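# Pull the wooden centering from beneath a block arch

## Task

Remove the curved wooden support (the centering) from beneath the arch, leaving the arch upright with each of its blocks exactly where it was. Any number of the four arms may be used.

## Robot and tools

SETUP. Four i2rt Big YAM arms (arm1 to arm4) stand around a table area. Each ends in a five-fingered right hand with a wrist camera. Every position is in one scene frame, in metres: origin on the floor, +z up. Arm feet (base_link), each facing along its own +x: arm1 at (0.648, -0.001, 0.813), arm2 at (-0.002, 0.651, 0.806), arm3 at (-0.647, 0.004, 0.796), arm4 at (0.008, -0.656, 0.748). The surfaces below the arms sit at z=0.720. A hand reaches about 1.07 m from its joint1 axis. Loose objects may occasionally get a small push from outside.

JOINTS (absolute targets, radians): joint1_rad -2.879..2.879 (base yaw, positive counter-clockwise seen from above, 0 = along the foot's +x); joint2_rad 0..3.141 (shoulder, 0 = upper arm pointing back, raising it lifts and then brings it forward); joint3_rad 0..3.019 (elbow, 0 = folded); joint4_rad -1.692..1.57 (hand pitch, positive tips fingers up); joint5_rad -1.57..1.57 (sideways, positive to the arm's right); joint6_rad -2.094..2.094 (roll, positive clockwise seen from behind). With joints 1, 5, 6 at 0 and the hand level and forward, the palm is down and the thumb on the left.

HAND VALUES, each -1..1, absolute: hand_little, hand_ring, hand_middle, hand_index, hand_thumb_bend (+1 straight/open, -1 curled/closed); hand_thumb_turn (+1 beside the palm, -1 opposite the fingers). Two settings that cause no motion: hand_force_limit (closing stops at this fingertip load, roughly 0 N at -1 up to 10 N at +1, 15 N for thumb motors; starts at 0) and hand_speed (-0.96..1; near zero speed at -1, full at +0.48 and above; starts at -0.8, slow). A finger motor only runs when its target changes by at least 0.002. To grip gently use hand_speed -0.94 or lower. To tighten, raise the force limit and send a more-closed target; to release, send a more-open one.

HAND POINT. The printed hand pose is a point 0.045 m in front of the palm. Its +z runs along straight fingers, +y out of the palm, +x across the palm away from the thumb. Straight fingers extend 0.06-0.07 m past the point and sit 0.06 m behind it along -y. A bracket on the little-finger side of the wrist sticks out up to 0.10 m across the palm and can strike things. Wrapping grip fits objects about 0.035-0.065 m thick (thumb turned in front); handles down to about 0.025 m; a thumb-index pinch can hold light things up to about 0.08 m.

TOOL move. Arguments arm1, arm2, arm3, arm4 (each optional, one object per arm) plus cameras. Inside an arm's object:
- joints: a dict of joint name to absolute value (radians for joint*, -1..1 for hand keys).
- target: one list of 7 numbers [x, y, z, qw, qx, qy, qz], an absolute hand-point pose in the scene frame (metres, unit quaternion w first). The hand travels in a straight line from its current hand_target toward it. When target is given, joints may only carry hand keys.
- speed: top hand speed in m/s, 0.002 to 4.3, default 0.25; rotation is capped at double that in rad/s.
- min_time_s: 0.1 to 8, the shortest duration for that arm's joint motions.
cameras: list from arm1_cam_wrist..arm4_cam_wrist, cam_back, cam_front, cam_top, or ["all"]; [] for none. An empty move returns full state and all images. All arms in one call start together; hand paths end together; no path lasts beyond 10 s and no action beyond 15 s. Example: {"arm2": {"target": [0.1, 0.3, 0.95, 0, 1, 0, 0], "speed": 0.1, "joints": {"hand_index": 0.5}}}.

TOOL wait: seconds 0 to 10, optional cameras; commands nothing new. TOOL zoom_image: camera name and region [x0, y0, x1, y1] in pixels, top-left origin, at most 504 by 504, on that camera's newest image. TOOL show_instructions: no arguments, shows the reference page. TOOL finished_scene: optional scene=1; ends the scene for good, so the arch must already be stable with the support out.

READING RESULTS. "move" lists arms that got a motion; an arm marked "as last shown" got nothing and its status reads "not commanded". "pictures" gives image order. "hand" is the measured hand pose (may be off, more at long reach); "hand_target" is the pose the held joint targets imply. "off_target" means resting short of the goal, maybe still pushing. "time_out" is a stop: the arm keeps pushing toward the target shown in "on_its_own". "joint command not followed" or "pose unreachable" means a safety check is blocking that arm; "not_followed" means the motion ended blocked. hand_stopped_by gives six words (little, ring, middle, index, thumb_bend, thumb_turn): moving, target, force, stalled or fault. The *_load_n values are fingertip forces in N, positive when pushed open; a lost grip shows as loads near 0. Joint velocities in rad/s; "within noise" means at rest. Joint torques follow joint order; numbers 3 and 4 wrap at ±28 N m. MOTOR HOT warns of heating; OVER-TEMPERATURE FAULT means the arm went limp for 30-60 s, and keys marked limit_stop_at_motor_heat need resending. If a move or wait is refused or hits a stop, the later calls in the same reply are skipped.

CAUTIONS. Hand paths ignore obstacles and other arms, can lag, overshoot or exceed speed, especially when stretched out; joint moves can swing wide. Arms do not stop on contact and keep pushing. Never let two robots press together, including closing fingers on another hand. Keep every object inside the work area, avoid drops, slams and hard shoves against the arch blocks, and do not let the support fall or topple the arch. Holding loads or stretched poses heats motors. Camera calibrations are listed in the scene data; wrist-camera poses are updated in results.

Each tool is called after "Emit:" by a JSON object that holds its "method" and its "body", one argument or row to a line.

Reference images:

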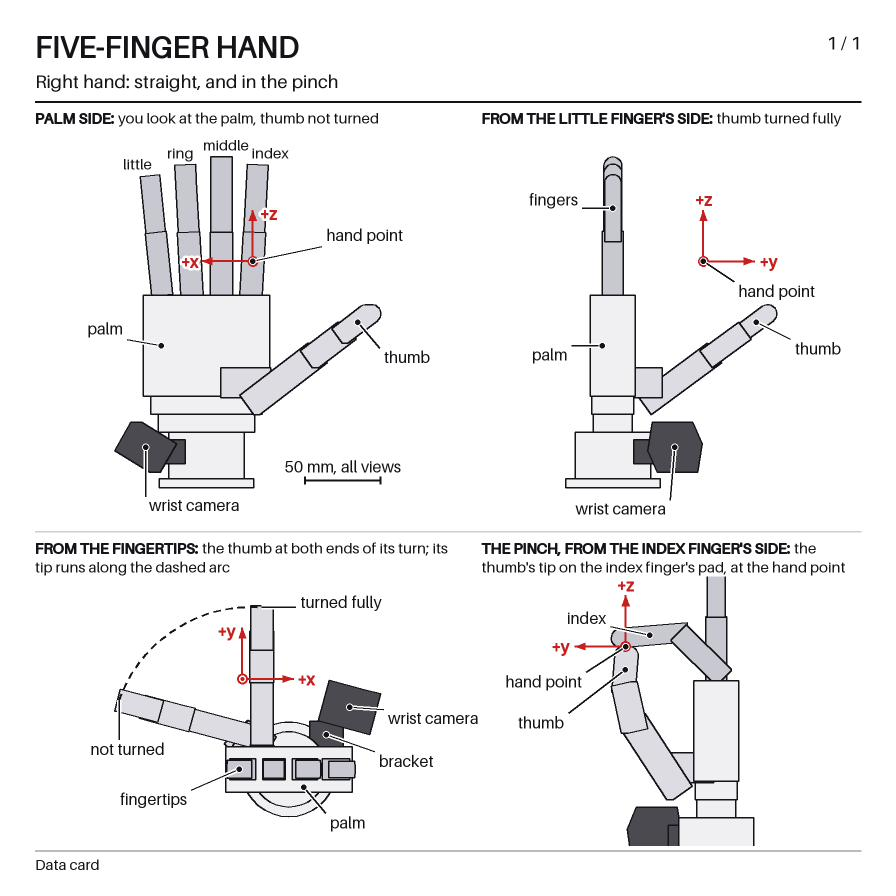

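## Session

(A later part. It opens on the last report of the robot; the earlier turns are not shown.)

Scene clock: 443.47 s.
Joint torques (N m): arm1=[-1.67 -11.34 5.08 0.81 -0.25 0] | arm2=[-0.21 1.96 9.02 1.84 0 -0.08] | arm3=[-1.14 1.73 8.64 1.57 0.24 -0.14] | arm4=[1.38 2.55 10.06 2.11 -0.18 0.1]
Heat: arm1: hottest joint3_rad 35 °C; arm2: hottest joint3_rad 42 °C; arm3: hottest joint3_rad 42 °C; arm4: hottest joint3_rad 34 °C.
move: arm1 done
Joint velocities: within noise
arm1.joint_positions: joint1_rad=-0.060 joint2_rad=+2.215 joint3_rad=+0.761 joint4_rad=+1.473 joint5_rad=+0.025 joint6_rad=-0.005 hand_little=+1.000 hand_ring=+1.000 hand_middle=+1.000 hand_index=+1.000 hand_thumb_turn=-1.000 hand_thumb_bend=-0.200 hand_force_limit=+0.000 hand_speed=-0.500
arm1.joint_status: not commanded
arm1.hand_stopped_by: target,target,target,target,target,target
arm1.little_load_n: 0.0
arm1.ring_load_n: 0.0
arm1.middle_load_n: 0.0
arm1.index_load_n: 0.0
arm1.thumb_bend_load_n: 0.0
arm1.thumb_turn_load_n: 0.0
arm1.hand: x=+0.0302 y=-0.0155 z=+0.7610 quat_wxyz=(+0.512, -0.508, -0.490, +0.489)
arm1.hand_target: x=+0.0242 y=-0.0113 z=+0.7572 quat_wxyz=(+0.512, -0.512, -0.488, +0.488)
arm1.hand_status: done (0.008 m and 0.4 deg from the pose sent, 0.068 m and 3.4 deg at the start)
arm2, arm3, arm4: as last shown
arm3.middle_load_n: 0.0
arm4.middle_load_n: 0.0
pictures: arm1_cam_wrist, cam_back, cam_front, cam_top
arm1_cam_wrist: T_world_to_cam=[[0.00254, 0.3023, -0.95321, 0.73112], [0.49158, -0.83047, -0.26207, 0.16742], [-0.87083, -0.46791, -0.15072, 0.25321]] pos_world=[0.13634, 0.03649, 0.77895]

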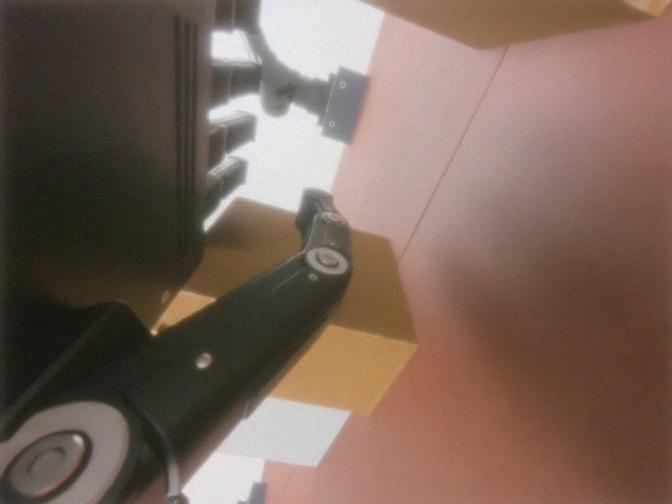

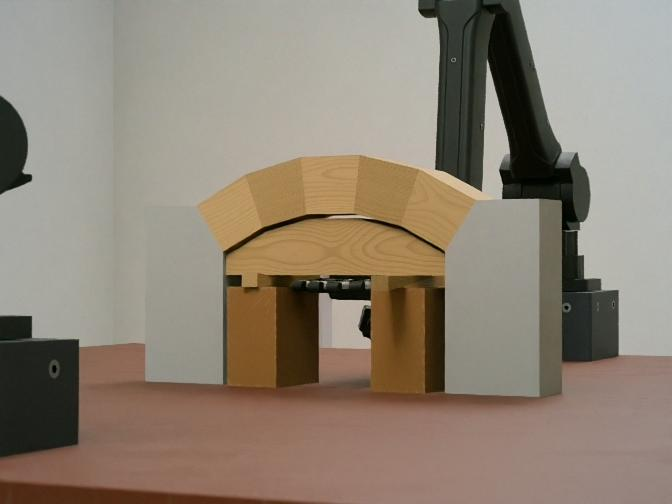

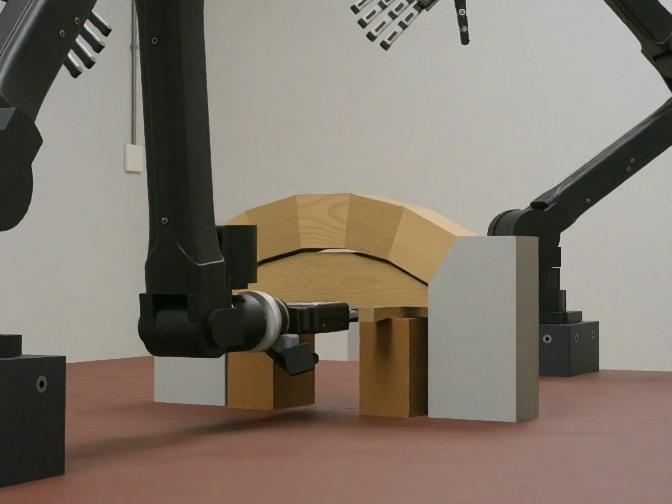

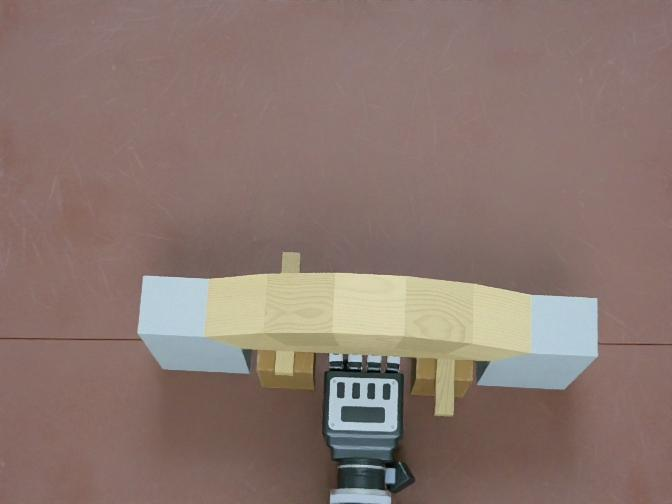

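Emit:
{"method": "move", "body": {
  "arm1": {"target": [0.024, -0.0115, 0.7602, 0.5116, -0.5116, -0.4881, 0.4881], "speed": 0.02},
  "cameras": ["cam_front", "cam_back"]
}}

Emit:
{"method": "zoom_image", "body": {
  "camera": "cam_back",
  "region": [280, 250, 400, 310]
}}

Emit:
{"method": "zoom_image", "body": {
  "camera": "cam_front",
  "region": [280, 285, 400, 345]
}}

Scene clock: 459.30 s.
Joint torques (N m): arm1=[-1.61 -12.16 4.79 0.8 -0.24 0] | arm2=[-0.21 1.96 9.02 1.87 0 -0.08] | arm3=[-1.14 1.73 8.64 1.57 0.24 -0.14] | arm4=[0.26 2.96 9.92 1.87 -0.08 0.05]
Heat: arm1: hottest joint3_rad 35 °C; arm2: hottest joint3_rad 42 °C; arm3: hottest joint3_rad 42 °C; arm4: hottest joint3_rad 35 °C.
move: arm1 done
Joint velocities: within noise
arm1.joint_positions: joint1_rad=-0.060 joint2_rad=+2.215 joint3_rad=+0.761 joint4_rad=+1.466 joint5_rad=+0.025 joint6_rad=-0.005 hand_little=+1.000 hand_ring=+1.000 hand_middle=+1.000 hand_index=+1.000 hand_thumb_turn=-1.000 hand_thumb_bend=-0.200 hand_force_limit=+0.000 hand_speed=-0.500
arm1.joint_status: not commanded
arm1.hand_stopped_by: target,target,target,target,target,target
arm1.little_load_n: 0.0
arm1.ring_load_n: 0.0
arm1.middle_load_n: 0.0
arm1.index_load_n: 0.0
arm1.thumb_bend_load_n: 0.0
arm1.thumb_turn_load_n: 0.0
arm1.hand: x=+0.0306 y=-0.0155 z=+0.7592 quat_wxyz=(+0.511, -0.510, -0.491, +0.487)
arm1.hand_target: x=+0.0241 y=-0.0113 z=+0.7604 quat_wxyz=(+0.512, -0.512, -0.488, +0.488)
arm1.hand_status: done (0.008 m and 0.4 deg from the pose sent, 0.008 m and 0.4 deg at the start)
arm2, arm3, arm4: as last shown
arm2.thumb_turn_load_n: -0.5
pictures: cam_back, cam_front

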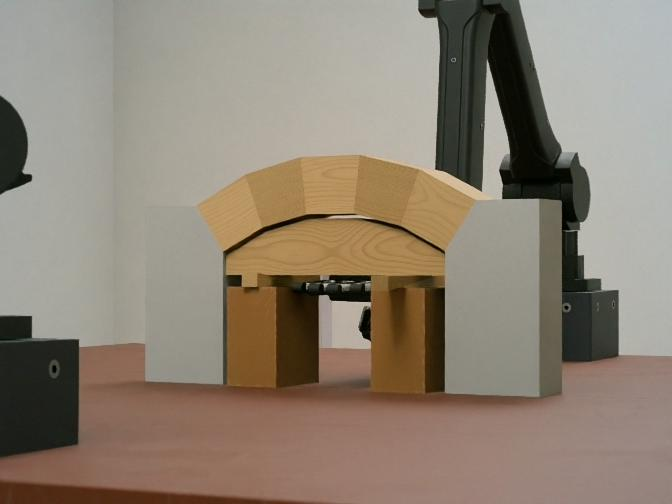

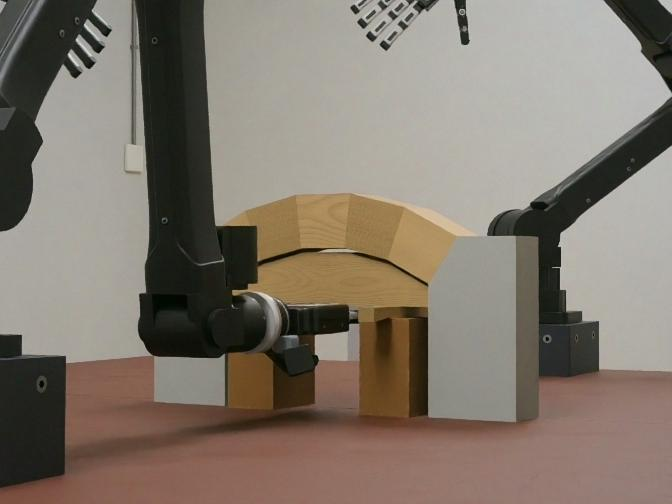

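Scaled by 4.200.

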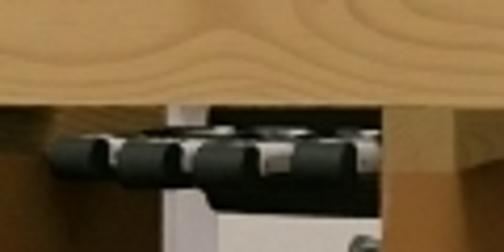

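Scaled by 4.200.

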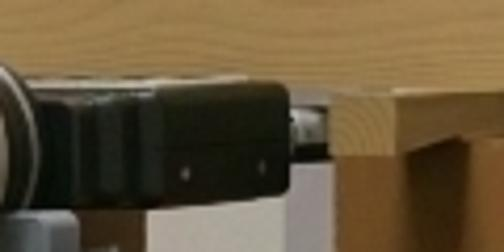

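Emit:
{"method": "move", "body": {
  "arm1": {"target": [0.024, -0.0115, 0.7655, 0.5116, -0.5116, -0.4881, 0.4881], "speed": 0.03},
  "cameras": ["cam_front", "cam_back"]
}}

Emit:
{"method": "zoom_image", "body": {
  "camera": "cam_back",
  "region": [280, 250, 400, 310]
}}

Emit:
{"method": "zoom_image", "body": {
  "camera": "cam_front",
  "region": [280, 285, 400, 345]
}}

Scene clock: 470.63 s.
Joint torques (N m): arm1=[-1.67 -13.51 4.3 0.81 -0.24 0] | arm2=[-0.32 2.02 9.05 1.84 0 -0.08] | arm3=[-1.14 1.73 8.64 1.57 0.24 -0.13] | arm4=[0.73 2.32 10.03 1.59 -0.16 0.04]
Heat: arm1: hottest joint3_rad 35 °C; arm2: hottest joint3_rad 42 °C; arm3: hottest joint3_rad 42 °C; arm4: hottest joint3_rad 35 °C.
move: arm1 off_target
Joint velocities: within noise
arm1.joint_positions: joint1_rad=-0.060 joint2_rad=+2.215 joint3_rad=+0.761 joint4_rad=+1.455 joint5_rad=+0.025 joint6_rad=-0.005 hand_little=+1.000 hand_ring=+1.000 hand_middle=+1.000 hand_index=+1.000 hand_thumb_turn=-1.000 hand_thumb_bend=-0.200 hand_force_limit=+0.000 hand_speed=-0.500
arm1.joint_status: not commanded
arm1.hand_stopped_by: target,target,target,target,target,target
arm1.little_load_n: 0.0
arm1.ring_load_n: 0.0
arm1.middle_load_n: 0.0
arm1.index_load_n: 0.0
arm1.thumb_bend_load_n: 0.5
arm1.thumb_turn_load_n: 0.0
arm1.hand: x=+0.0313 y=-0.0155 z=+0.7562 quat_wxyz=(+0.508, -0.513, -0.494, +0.485)
arm1.hand_target: x=+0.0241 y=-0.0114 z=+0.7657 quat_wxyz=(+0.512, -0.512, -0.488, +0.488)
arm1.hand_status: off_target (0.012 m and 0.9 deg from the pose sent, 0.010 m and 0.5 deg at the start)
arm2, arm3, arm4: as last shown
arm2.thumb_turn_load_n: 0.0
pictures: cam_back, cam_front

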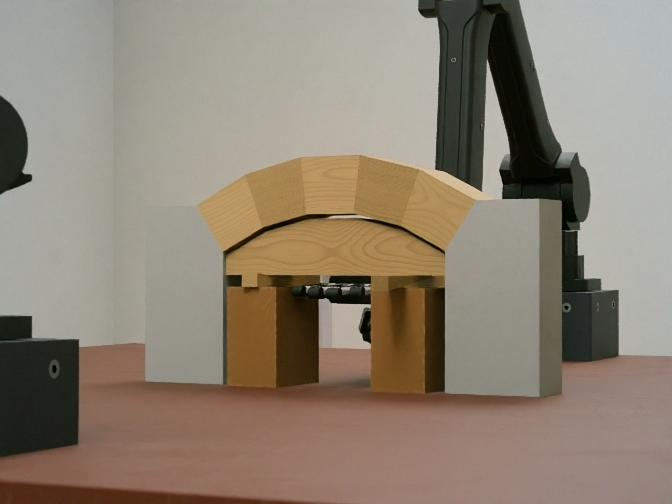

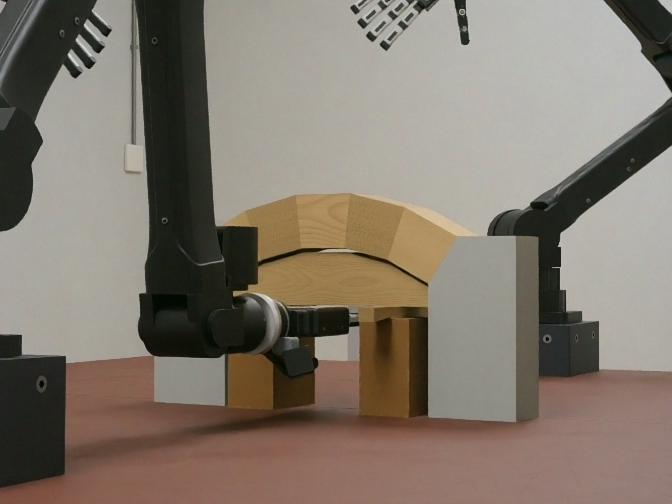

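Scaled by 4.200.

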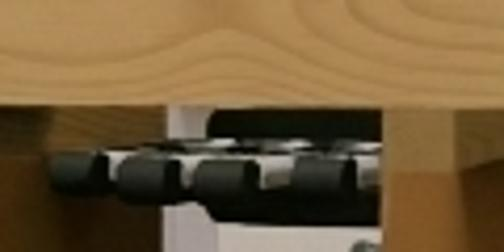

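Scaled by 4.200.

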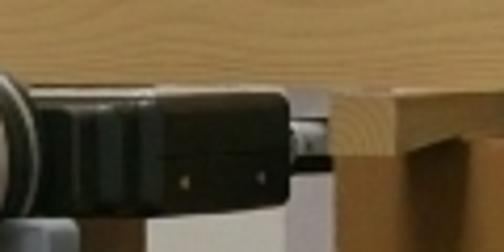

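Emit:
{"method": "move", "body": {
  "arm1": {"target": [0.065, -0.0135, 0.763, 0.5116, -0.5116, -0.4881, 0.4881], "speed": 0.06},
  "arm3": {"target": [-0.22, 0.037, 0.96, 0.4881, -0.4881, 0.5116, -0.5116], "speed": 0.2, "joints": {"hand_thumb_turn": -1, "hand_middle": -1, "hand_speed": 0.0}},
  "cameras": ["cam_front", "cam_back", "cam_top"]
}}

Emit:
{"method": "zoom_image", "body": {
  "camera": "cam_back",
  "region": [280, 250, 400, 310]
}}

Emit:
{"method": "zoom_image", "body": {
  "camera": "cam_front",
  "region": [270, 285, 390, 345]
}}

Scene clock: 553.00 s.
Joint torques (N m): arm1=[-1.44 -12.81 1.72 2.07 -0.12 0] | arm2=[-0.15 2.08 9.03 1.84 0 -0.07] | arm3=[0.03 -2.37 7.38 2.51 0.15 0.02] | arm4=[0.15 3.6 9.94 1.96 -0.15 0.06]
Heat: arm1: hottest joint2_rad 34 °C; arm2: hottest joint3_rad 43 °C; arm3: hottest joint3_rad 42 °C; arm4: hottest joint3_rad 35 °C.
move: arm1 off_target; arm3 done
Joint velocities: within noise
arm1.joint_positions: joint1_rad=-0.060 joint2_rad=+2.215 joint3_rad=+0.672 joint4_rad=+1.525 joint5_rad=+0.025 joint6_rad=-0.005 hand_little=+1.000 hand_ring=+1.000 hand_middle=+1.000 hand_index=+1.000 hand_thumb_turn=-1.000 hand_thumb_bend=-0.200 hand_force_limit=+0.000 hand_speed=-0.500
arm1.joint_status: not commanded
arm1.hand_stopped_by: target,target,target,target,target,target
arm1.little_load_n: 0.0
arm1.ring_load_n: 0.0
arm1.middle_load_n: 0.0
arm1.index_load_n: 0.0
arm1.thumb_bend_load_n: 0.0
arm1.thumb_turn_load_n: 0.0
arm1.hand: x=+0.0666 y=-0.0161 z=+0.7492 quat_wxyz=(+0.503, -0.518, -0.499, +0.480)
arm1.hand_target: x=+0.0650 y=-0.0134 z=+0.7628 quat_wxyz=(+0.512, -0.512, -0.488, +0.488)
arm1.hand_status: off_target (0.014 m and 2.0 deg from the pose sent, 0.034 m and 0.9 deg at the start)
arm2.joint_positions: joint1_rad=-0.011 joint2_rad=+0.646 joint3_rad=+1.374 joint4_rad=-1.418 joint5_rad=+0.091 joint6_rad=-0.992 hand_little=+1.000 hand_ring=+1.000 hand_middle=+1.000 hand_index=+1.000 hand_thumb_turn=+1.000 hand_thumb_bend=+1.000 hand_force_limit=+0.000 hand_speed=-0.800
arm2.joint_status: not commanded
arm2.hand_stopped_by: target,target,target,target,target,target
arm2.little_load_n: 0.0
arm2.ring_load_n: 0.0
arm2.middle_load_n: 0.0
arm2.index_load_n: 0.0
arm2.thumb_bend_load_n: 0.0
arm2.thumb_turn_load_n: 0.0
arm2.hand: x=-0.0609 y=+0.4410 z=+1.2592 quat_wxyz=(+0.243, +0.401, -0.810, +0.352)
arm2.hand_target: x=-0.0609 y=+0.4411 z=+1.2681 quat_wxyz=(+0.248, +0.398, -0.806, +0.361)
arm2.hand_status: not commanded
arm3.joint_positions: joint1_rad=+0.014 joint2_rad=+0.983 joint3_rad=+0.257 joint4_rad=+0.740 joint5_rad=+0.096 joint6_rad=-0.014 hand_little=+1.000 hand_ring=+1.000 hand_middle=-1.000 hand_index=+1.000 hand_thumb_turn=-1.000 hand_thumb_bend=+1.000 hand_force_limit=+0.000 hand_speed=+0.000
arm3.joint_status: all done
arm3.hand_stopped_by: target,target,target,target,target,target
arm3.little_load_n: 0.0
arm3.ring_load_n: 0.0
arm3.middle_load_n: 0.0
arm3.index_load_n: 0.5
arm3.thumb_bend_load_n: 0.0
arm3.thumb_turn_load_n: 0.0
arm3.hand: x=-0.2196 y=+0.0300 z=+0.9628 quat_wxyz=(-0.481, +0.489, -0.511, +0.518)
arm3.hand_target: x=-0.2202 y=+0.0369 z=+0.9600 quat_wxyz=(-0.488, +0.488, -0.512, +0.512)
arm3.hand_status: done (0.008 m and 1.1 deg from the pose sent, 0.532 m and 92.9 deg at the start)
arm4.joint_positions: joint1_rad=+0.111 joint2_rad=+0.644 joint3_rad=+1.326 joint4_rad=-1.552 joint5_rad=-0.099 joint6_rad=-1.379 hand_little=+1.000 hand_ring=+1.000 hand_middle=+1.000 hand_index=+1.000 hand_thumb_turn=+1.000 hand_thumb_bend=+1.000 hand_force_limit=+0.000 hand_speed=-0.800
arm4.joint_status: not commanded
arm4.hand_stopped_by: target,target,target,target,target,target
arm4.little_load_n: 0.0
arm4.ring_load_n: 0.0
arm4.middle_load_n: 0.0
arm4.index_load_n: 0.0
arm4.thumb_bend_load_n: 0.0
arm4.thumb_turn_load_n: 0.0
arm4.hand: x=+0.0120 y=-0.4479 z=+1.1632 quat_wxyz=(-0.303, +0.666, +0.663, +0.155)
arm4.hand_target: x=+0.0118 y=-0.4467 z=+1.1742 quat_wxyz=(-0.314, +0.663, +0.660, +0.162)
arm4.hand_status: not commanded
pictures: cam_back, cam_front, cam_top

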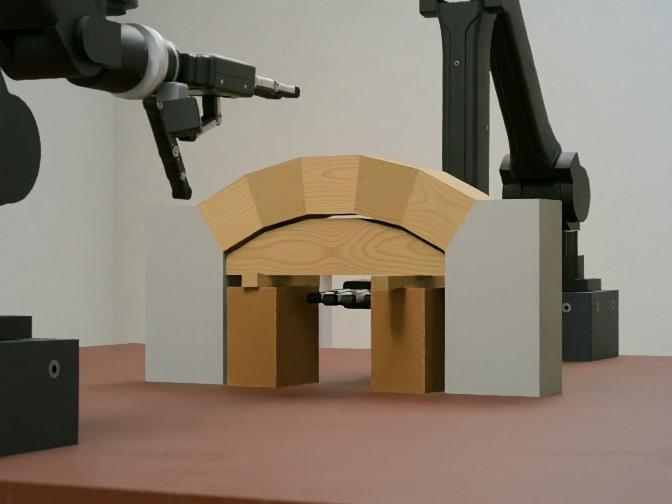

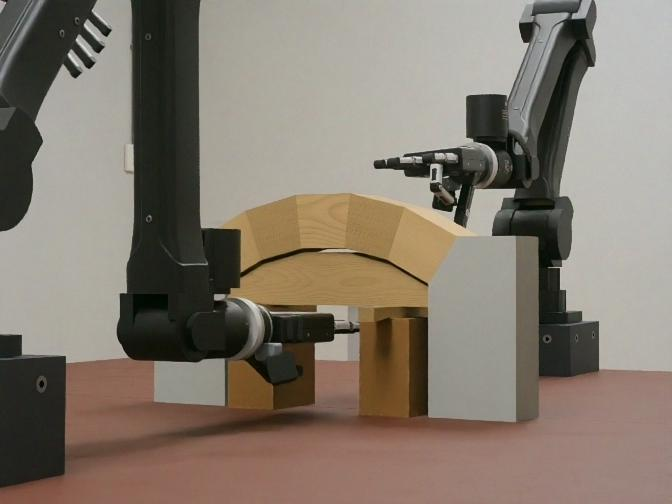

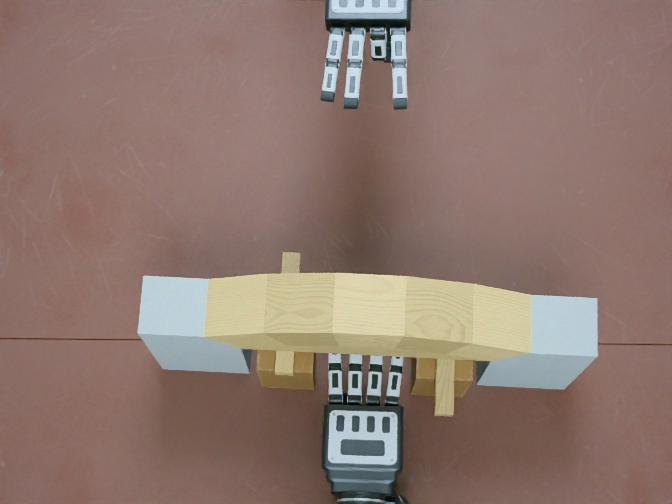

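Scaled by 4.200.

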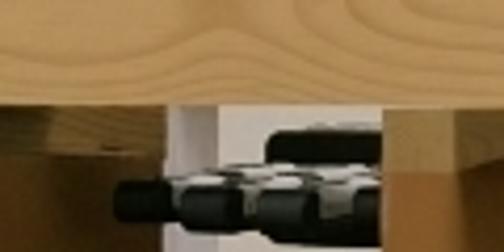

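Scaled by 4.200.

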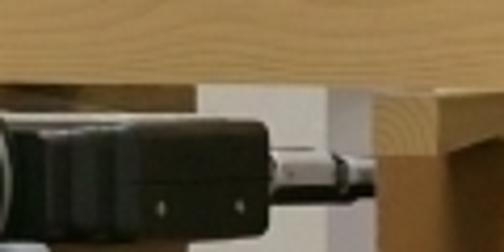

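Emit:
{"method": "move", "body": {
  "arm1": {"target": [0.105, -0.016, 0.768, 0.5116, -0.5116, -0.4881, 0.4881], "speed": 0.1},
  "arm3": {"target": [-0.145, 0.038, 0.82, 0.4881, -0.4881, 0.5116, -0.5116], "speed": 0.12}
}}

Emit:
{"method": "move", "body": {
  "arm1": {"target": [0.065, -0.0135, 0.764, 0.5116, -0.5116, -0.4881, 0.4881], "speed": 0.06},
  "cameras": ["cam_front", "cam_back", "cam_top"]
}}

Emit:
{"method": "zoom_image", "body": {
  "camera": "cam_back",
  "region": [240, 230, 400, 310]
}}

Emit:
{"method": "zoom_image", "body": {
  "camera": "cam_front",
  "region": [270, 285, 390, 345]
}}

Emit:
{"method": "zoom_image", "body": {
  "camera": "cam_top",
  "region": [260, 130, 440, 280]
}}

Scene clock: 569.90 s.
Joint torques (N m): arm1=[-1.08 -12.1 1.2 2.09 -0.07 -0.01] | arm2=[-0.15 2.02 9.02 1.85 0 -0.08] | arm3=[-0.62 -9 3.07 2.52 0.03 0.02] | arm4=[0.56 2.14 9.95 1.83 -0.12 0.04]
Heat: arm1: hottest joint2_rad 34 °C; arm2: hottest joint3_rad 43 °C; arm3: hottest joint3_rad 41 °C; arm4: hottest joint3_rad 35 °C.
move: arm1 off_target; arm3 done
Joint velocities: within noise
arm1.joint_positions: joint1_rad=-0.060 joint2_rad=+2.158 joint3_rad=+0.557 joint4_rad=+1.533 joint5_rad=+0.026 joint6_rad=-0.005 hand_little=+1.000 hand_ring=+1.000 hand_middle=+1.000 hand_index=+1.000 hand_thumb_turn=-1.000 hand_thumb_bend=-0.200 hand_force_limit=+0.000 hand_speed=-0.500
arm1.joint_status: not commanded
arm1.hand_stopped_by: target,target,target,target,target,target
arm1.little_load_n: 0.0
arm1.ring_load_n: 0.0
arm1.middle_load_n: 0.0
arm1.index_load_n: 0.0
arm1.thumb_bend_load_n: 0.0
arm1.thumb_turn_load_n: 0.0
arm1.hand: x=+0.1073 y=-0.0165 z=+0.7526 quat_wxyz=(+0.491, -0.530, -0.511, +0.467)
arm1.hand_target: x=+0.1047 y=-0.0159 z=+0.7681 quat_wxyz=(+0.500, -0.522, -0.500, +0.477)
arm1.hand_status: off_target (0.016 m and 4.7 deg from the pose sent, 0.043 m and 2.0 deg at the start; a joint's target at an end of its range on 57 of 61 steps)
arm2, arm4: as last shown
arm3.joint_positions: joint1_rad=+0.014 joint2_rad=+1.878 joint3_rad=+0.372 joint4_rad=+1.499 joint5_rad=+0.090 joint6_rad=-0.013 hand_little=+1.000 hand_ring=+1.000 hand_middle=-1.000 hand_index=+1.000 hand_thumb_turn=-1.000 hand_thumb_bend=+1.000 hand_force_limit=+0.000 hand_speed=+0.000
arm3.joint_status: not commanded
arm3.hand_stopped_by: target,target,target,target,target,target
arm3.little_load_n: 0.0
arm3.ring_load_n: 0.0
arm3.middle_load_n: 0.0
arm3.index_load_n: 0.0
arm3.thumb_bend_load_n: 0.0
arm3.thumb_turn_load_n: 0.0
arm3.hand: x=-0.1513 y=+0.0334 z=+0.8162 quat_wxyz=(-0.477, +0.495, -0.515, +0.512)
arm3.hand_target: x=-0.1452 y=+0.0380 z=+0.8199 quat_wxyz=(-0.488, +0.488, -0.512, +0.511)
arm3.hand_status: done (0.009 m and 1.6 deg from the pose sent, 0.161 m and 1.1 deg at the start)
pictures: none

Scene clock: 571.07 s.
Joint torques (N m): arm1=[-1.44 -10.4 4.04 1.69 -0.18 0] | arm2=[-0.15 2.02 9.02 1.84 0 -0.08] | arm3=[-0.67 -9 3.07 2.52 0.03 0.02] | arm4=[1.85 3.43 9.95 1.7 -0.11 0.03]
Heat: arm1: hottest joint2_rad 34 °C; arm2: hottest joint3_rad 43 °C; arm3: hottest joint3_rad 41 °C; arm4: hottest joint3_rad 35 °C.
move: arm1 done
Joint velocities: within noise
arm1.joint_positions: joint1_rad=-0.060 joint2_rad=+2.185 joint3_rad=+0.645 joint4_rad=+1.533 joint5_rad=+0.026 joint6_rad=-0.005 hand_little=+1.000 hand_ring=+1.000 hand_middle=+1.000 hand_index=+1.000 hand_thumb_turn=-1.000 hand_thumb_bend=-0.200 hand_force_limit=+0.000 hand_speed=-0.500
arm1.joint_status: not commanded
arm1.hand_stopped_by: target,target,target,target,target,target
arm1.little_load_n: 0.0
arm1.ring_load_n: 0.0
arm1.middle_load_n: 0.0
arm1.index_load_n: 0.0
arm1.thumb_bend_load_n: 0.0
arm1.thumb_turn_load_n: 0.0
arm1.hand: x=+0.0722 y=-0.0159 z=+0.7608 quat_wxyz=(+0.506, -0.515, -0.496, +0.483)
arm1.hand_target: x=+0.0652 y=-0.0134 z=+0.7640 quat_wxyz=(+0.512, -0.512, -0.488, +0.488)
arm1.hand_status: done (0.008 m and 1.3 deg from the pose sent, 0.044 m and 4.7 deg at the start; a joint's target at an end of its range on 1 of 35 steps)
arm2, arm3, arm4: as last shown
arm2.index_load_n: 0.5
arm3.index_load_n: -0.5
arm4.middle_load_n: 0.5
pictures: cam_back, cam_front, cam_top

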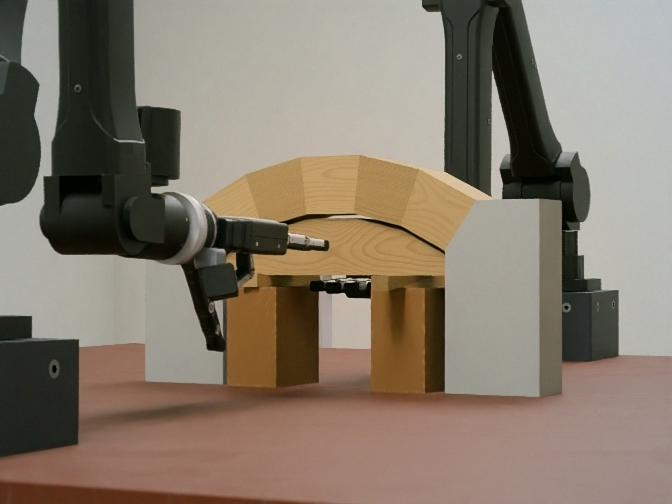

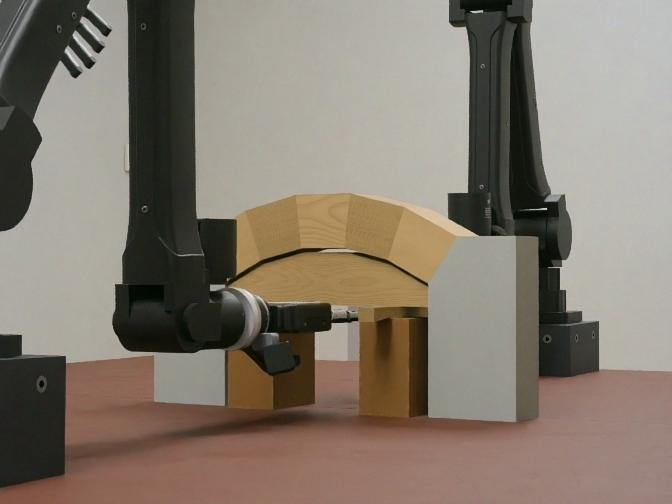

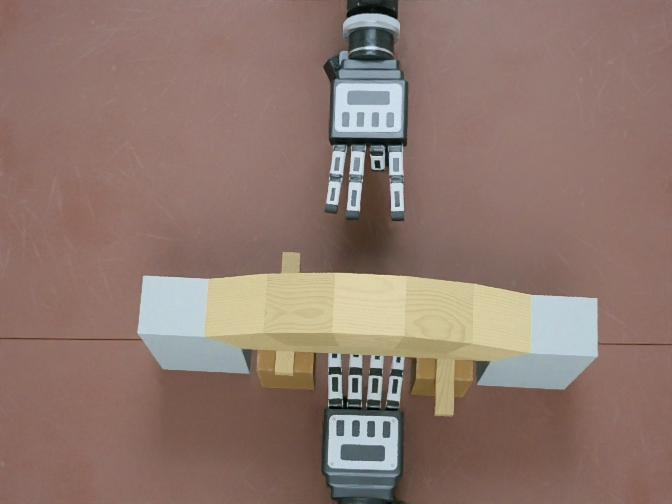

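Scaled by 3.150.

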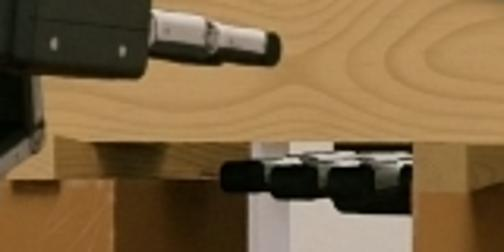

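Scaled by 4.200.

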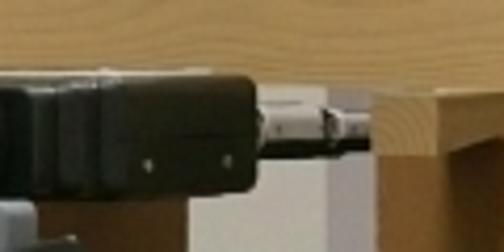

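Scaled by 2.800.

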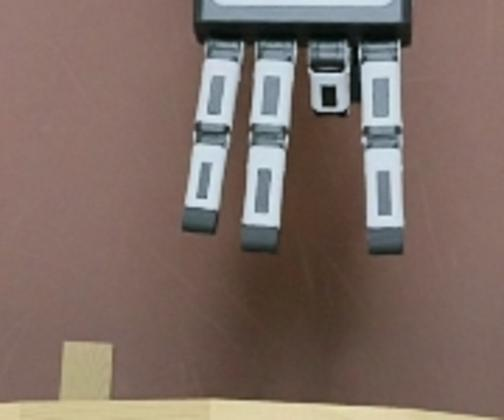

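Emit:
{"method": "move", "body": {
  "arm1": {"target": [0.092, -0.015, 0.768, 0.5116, -0.5116, -0.4881, 0.4881], "speed": 0.1},
  "arm3": {"target": [-0.065, 0.031, 0.815, 0.4796, -0.4796, 0.5196, -0.5196], "speed": 0.08}
}}

Emit:
{"method": "move", "body": {
  "arm1": {"target": [0.060, -0.0135, 0.7665, 0.5116, -0.5116, -0.4881, 0.4881], "speed": 0.06},
  "cameras": ["cam_front", "cam_back", "cam_top"]
}}

Emit:
{"method": "zoom_image", "body": {
  "camera": "cam_back",
  "region": [240, 230, 400, 310]
}}

Emit:
{"method": "zoom_image", "body": {
  "camera": "cam_front",
  "region": [270, 285, 390, 345]
}}

Emit:
{"method": "zoom_image", "body": {
  "camera": "cam_top",
  "region": [260, 200, 440, 290]
}}

Scene clock: 628.27 s.
Joint torques (N m): arm1=[-1.2 -12.45 1.37 2.07 -0.12 -0.01] | arm2=[-0.15 1.96 9.05 1.87 0.01 -0.08] | arm3=[-1.44 -10.52 4.67 1.48 0.15 0.02] | arm4=[1.49 3.31 10.02 2.02 -0.13 0.03]
Heat: arm1: hottest joint2_rad 32 °C; arm2: hottest joint3_rad 43 °C; arm3: hottest joint3_rad 36 °C; arm4: hottest joint3_rad 36 °C.
move: arm1 off_target; arm3 done
Joint velocities: within noise
arm1.joint_positions: joint1_rad=-0.060 joint2_rad=+2.175 joint3_rad=+0.593 joint4_rad=+1.533 joint5_rad=+0.026 joint6_rad=-0.005 hand_little=+1.000 hand_ring=+1.000 hand_middle=+1.000 hand_index=+1.000 hand_thumb_turn=-1.000 hand_thumb_bend=-0.200 hand_force_limit=+0.000 hand_speed=-0.500
arm1.joint_status: not commanded
arm1.hand_stopped_by: target,target,target,target,target,target
arm1.little_load_n: 0.0
arm1.ring_load_n: 0.0
arm1.middle_load_n: 0.0
arm1.index_load_n: 0.0
arm1.thumb_bend_load_n: 0.0
arm1.thumb_turn_load_n: 0.0
arm1.hand: x=+0.0943 y=-0.0163 z=+0.7523 quat_wxyz=(+0.495, -0.525, -0.506, +0.472)
arm1.hand_target: x=+0.0917 y=-0.0149 z=+0.7681 quat_wxyz=(+0.505, -0.518, -0.495, +0.482)
arm1.hand_status: off_target (0.016 m and 3.7 deg from the pose sent, 0.021 m and 1.3 deg at the start; a joint's target at an end of its range on 40 of 46 steps)
arm2, arm4: as last shown
arm2.index_load_n: 0.0
arm3.joint_positions: joint1_rad=+0.014 joint2_rad=+1.933 joint3_rad=+0.586 joint4_rad=+1.373 joint5_rad=+0.110 joint6_rad=-0.013 hand_little=+1.000 hand_ring=+1.000 hand_middle=-1.000 hand_index=+1.000 hand_thumb_turn=-1.000 hand_thumb_bend=+1.000 hand_force_limit=+0.000 hand_speed=+0.000
arm3.joint_status: not commanded
arm3.hand_stopped_by: target,target,target,target,target,target
arm3.little_load_n: 0.0
arm3.ring_load_n: 0.0
arm3.middle_load_n: 0.0
arm3.index_load_n: 0.0
arm3.thumb_bend_load_n: 0.0
arm3.thumb_turn_load_n: 0.0
arm3.hand: x=-0.0704 y=+0.0324 z=+0.8223 quat_wxyz=(-0.480, +0.481, -0.512, +0.525)
arm3.hand_target: x=-0.0653 y=+0.0310 z=+0.8150 quat_wxyz=(-0.480, +0.480, -0.520, +0.520)
arm3.hand_status: done (0.009 m and 1.1 deg from the pose sent, 0.086 m and 2.1 deg at the start)
arm4.middle_load_n: 0.0
pictures: none

Scene clock: 629.30 s.
Joint torques (N m): arm1=[-1.44 -10.58 4.4 1.06 -0.16 -0.01] | arm2=[-0.15 1.96 9.03 1.85 0 -0.08] | arm3=[-1.38 -10.58 4.67 1.48 0.15 0.02] | arm4=[0.32 2.55 10.03 1.55 -0.14 0.03]
Heat: arm1: hottest joint2_rad 32 °C; arm2: hottest joint3_rad 43 °C; arm3: hottest joint3_rad 36 °C; arm4: hottest joint3_rad 36 °C.
move: arm1 done
Joint velocities: within noise
arm1.joint_positions: joint1_rad=-0.060 joint2_rad=+2.178 joint3_rad=+0.654 joint4_rad=+1.532 joint5_rad=+0.026 joint6_rad=-0.004 hand_little=+1.000 hand_ring=+1.000 hand_middle=+1.000 hand_index=+1.000 hand_thumb_turn=-1.000 hand_thumb_bend=-0.200 hand_force_limit=+0.000 hand_speed=-0.500
arm1.joint_status: not commanded
arm1.hand_stopped_by: target,target,target,target,target,target
arm1.little_load_n: 0.0
arm1.ring_load_n: 0.0
arm1.middle_load_n: 0.0
arm1.index_load_n: -0.5
arm1.thumb_bend_load_n: 0.5
arm1.thumb_turn_load_n: 0.0
arm1.hand: x=+0.0673 y=-0.0159 z=+0.7668 quat_wxyz=(+0.510, -0.512, -0.492, +0.486)
arm1.hand_target: x=+0.0601 y=-0.0133 z=+0.7667 quat_wxyz=(+0.512, -0.512, -0.488, +0.488)
arm1.hand_status: done (0.008 m and 0.5 deg from the pose sent, 0.037 m and 3.7 deg at the start)
arm2, arm3, arm4: as last shown
arm3.little_load_n: -0.5
pictures: cam_back, cam_front, cam_top

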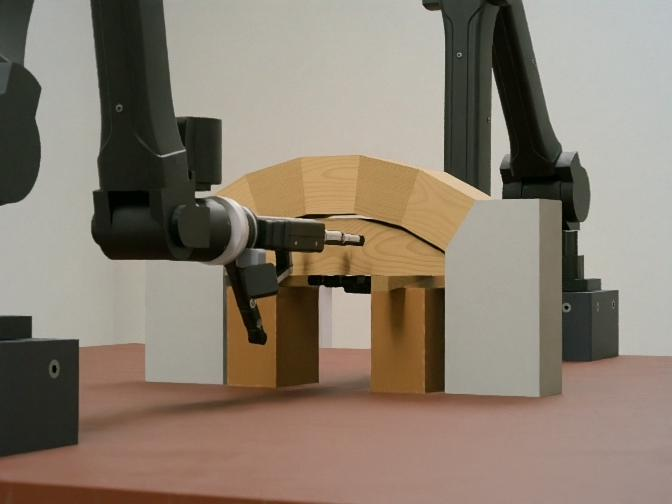

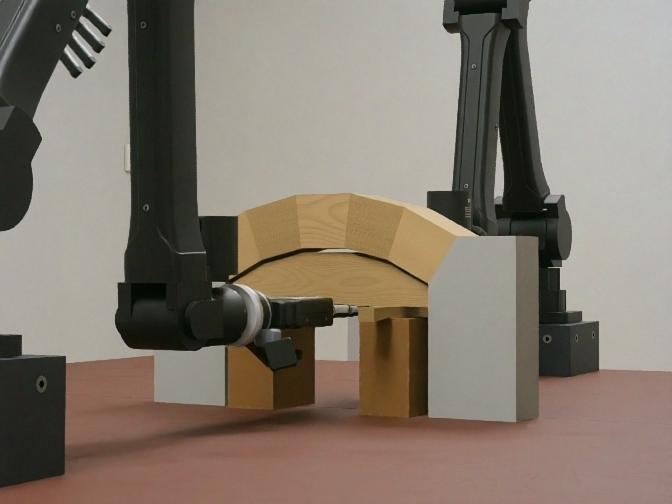

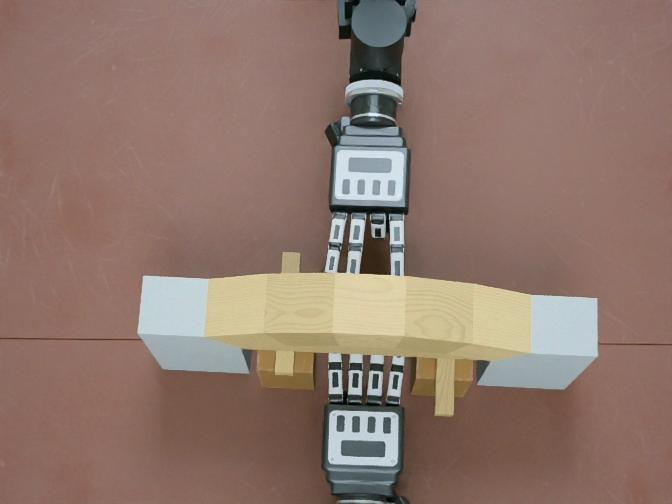

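Scaled by 3.150.

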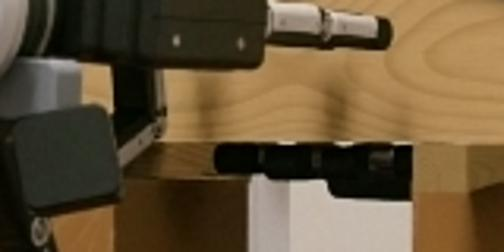

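Scaled by 4.200.

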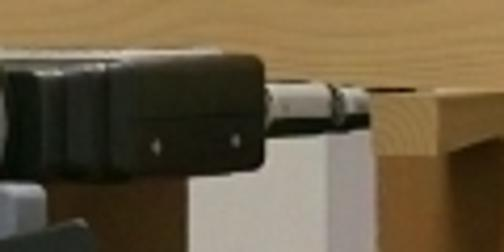

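Scaled by 2.800.

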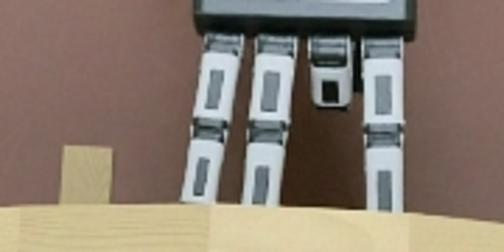

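Emit:
{"method": "zoom_image", "body": {
  "camera": "cam_front",
  "region": [280, 225, 440, 305]
}}

Emit:
{"method": "zoom_image", "body": {
  "camera": "cam_front",
  "region": [340, 285, 450, 345]
}}

Emit:
{"method": "zoom_image", "body": {
  "camera": "cam_back",
  "region": [280, 250, 400, 310]
}}

Scaled by 3.150.

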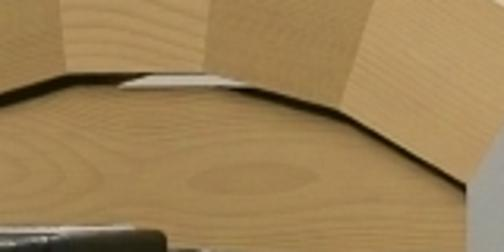

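Scaled by 4.582.

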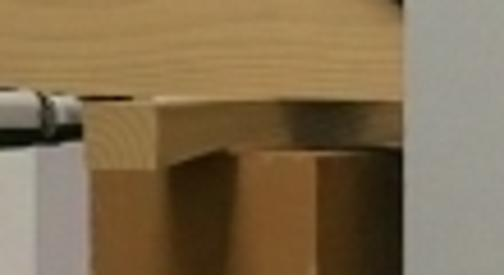

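Scaled by 4.200.

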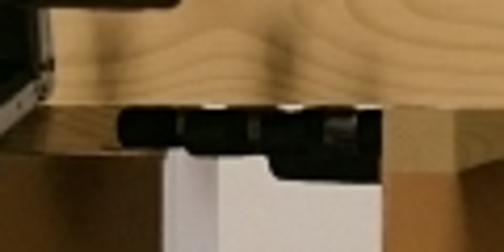

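Emit:
{"method": "move", "body": {
  "arm3": {"target": [-0.10, 0.020, 0.797, 0.4796, -0.4796, 0.5196, -0.5196], "speed": 0.1}
}}

Emit:
{"method": "move", "body": {
  "arm3": {"target": [-0.065, 0.0205, 0.799, 0.4796, -0.4796, 0.5196, -0.5196], "speed": 0.06},
  "cameras": ["cam_front", "cam_back", "cam_top"]
}}

Emit:
{"method": "zoom_image", "body": {
  "camera": "cam_back",
  "region": [280, 200, 430, 310]
}}

Emit:
{"method": "zoom_image", "body": {
  "camera": "cam_top",
  "region": [260, 200, 440, 290]
}}

Scene clock: 649.63 s.
Joint torques (N m): arm1=[-1.44 -10.64 4.37 1.06 -0.16 -0.01] | arm2=[-0.26 1.96 9.05 1.84 0 -0.08] | arm3=[-2.2 -10.29 1.99 2.52 0.02 0.02] | arm4=[1.2 2.73 10.02 1.77 -0.22 0.02]
Heat: arm1: hottest joint2_rad 32 °C; arm2: hottest joint3_rad 43 °C; arm3: hottest joint3_rad 35 °C; arm4: hottest joint3_rad 36 °C.
move: arm3 done
Joint velocities: within noise
arm1, arm2, arm4: as last shown
arm1.index_load_n: 0.0
arm1.thumb_bend_load_n: 0.0
arm1.thumb_turn_load_n: -0.5
arm2.middle_load_n: -0.5
arm3.joint_positions: joint1_rad=-0.004 joint2_rad=+1.985 joint3_rad=+0.522 joint4_rad=+1.480 joint5_rad=+0.086 joint6_rad=-0.013 hand_little=+1.000 hand_ring=+1.000 hand_middle=-1.000 hand_index=+1.000 hand_thumb_turn=-1.000 hand_thumb_bend=+1.000 hand_force_limit=+0.000 hand_speed=+0.000
arm3.joint_status: not commanded
arm3.hand_stopped_by: target,target,target,target,target,target
arm3.little_load_n: 0.0
arm3.ring_load_n: 0.0
arm3.middle_load_n: 0.0
arm3.index_load_n: 0.0
arm3.thumb_bend_load_n: 0.0
arm3.thumb_turn_load_n: 0.0
arm3.hand: x=-0.0979 y=+0.0263 z=+0.8022 quat_wxyz=(-0.480, +0.486, -0.513, +0.521)
arm3.hand_target: x=-0.1001 y=+0.0201 z=+0.7970 quat_wxyz=(-0.479, +0.480, -0.520, +0.520)
arm3.hand_status: done (0.008 m and 1.1 deg from the pose sent, 0.041 m and 1.1 deg at the start)
pictures: none

Scene clock: 650.73 s.
Joint torques (N m): arm1=[-1.38 -10.58 4.38 1.05 -0.16 -0.01] | arm2=[-0.21 2.08 9.03 1.85 0 -0.08] | arm3=[-2.2 -10.81 4.18 1.5 0.05 0.03] | arm4=[0.97 2.2 10.17 1.83 -0.13 0.04]
Heat: arm1: hottest joint2_rad 32 °C; arm2: hottest joint3_rad 43 °C; arm3: hottest joint3_rad 35 °C; arm4: hottest joint3_rad 36 °C.
move: arm3 off_target
Joint velocities: within noise
arm1, arm2, arm4: as last shown
arm1.thumb_turn_load_n: 0.0
arm2.middle_load_n: 0.0
arm3.joint_positions: joint1_rad=-0.004 joint2_rad=+1.990 joint3_rad=+0.596 joint4_rad=+1.422 joint5_rad=+0.086 joint6_rad=-0.013 hand_little=+1.000 hand_ring=+1.000 hand_middle=-1.000 hand_index=+1.000 hand_thumb_turn=-1.000 hand_thumb_bend=+1.000 hand_force_limit=+0.000 hand_speed=+0.000
arm3.joint_status: not commanded
arm3.hand_stopped_by: target,target,target,target,target,target
arm3.little_load_n: 0.0
arm3.ring_load_n: 0.0
arm3.middle_load_n: 0.0
arm3.index_load_n: 0.0
arm3.thumb_bend_load_n: 0.5
arm3.thumb_turn_load_n: 0.0
arm3.hand: x=-0.0697 y=+0.0268 z=+0.8074 quat_wxyz=(-0.483, +0.482, -0.510, +0.523)
arm3.hand_target: x=-0.0653 y=+0.0205 z=+0.7991 quat_wxyz=(-0.480, +0.480, -0.520, +0.520)
arm3.hand_status: off_target (0.012 m and 1.3 deg from the pose sent, 0.034 m and 1.0 deg at the start)
pictures: cam_back, cam_front, cam_top

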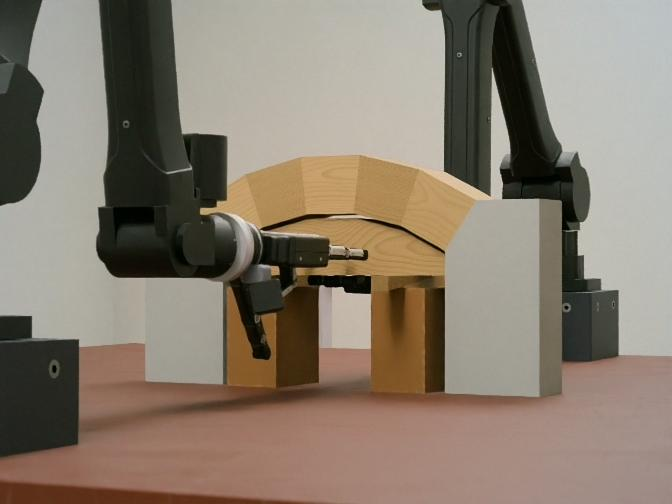

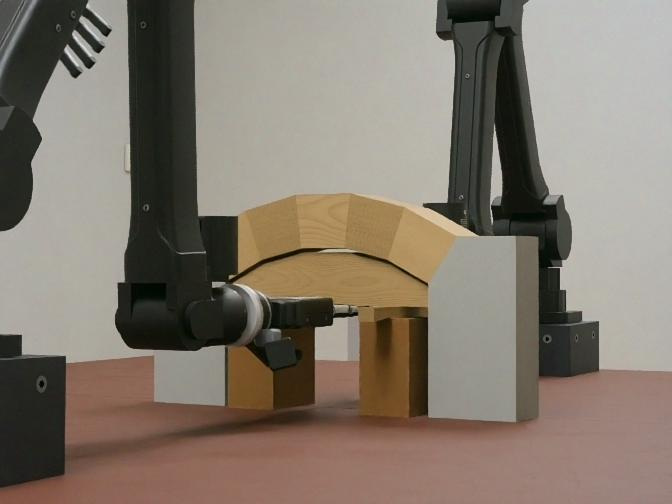

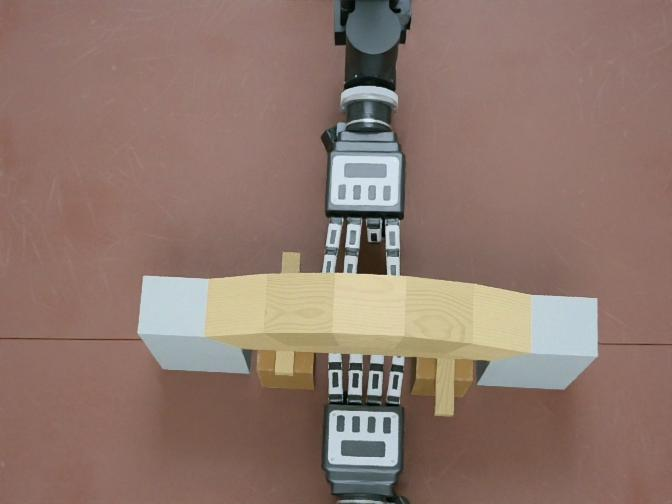

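Scaled by 3.360.

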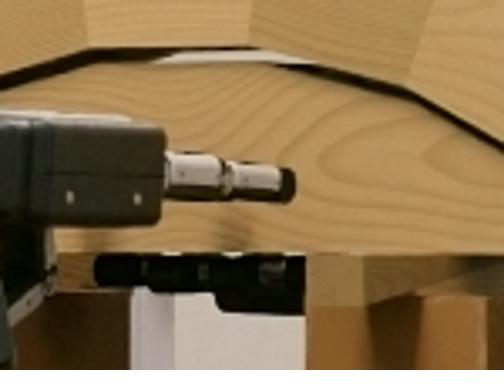

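Scaled by 2.800.

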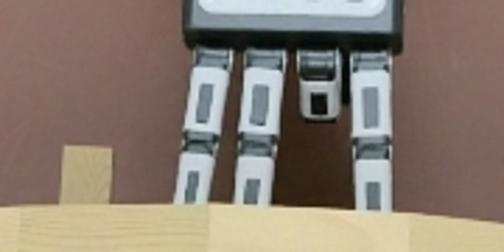

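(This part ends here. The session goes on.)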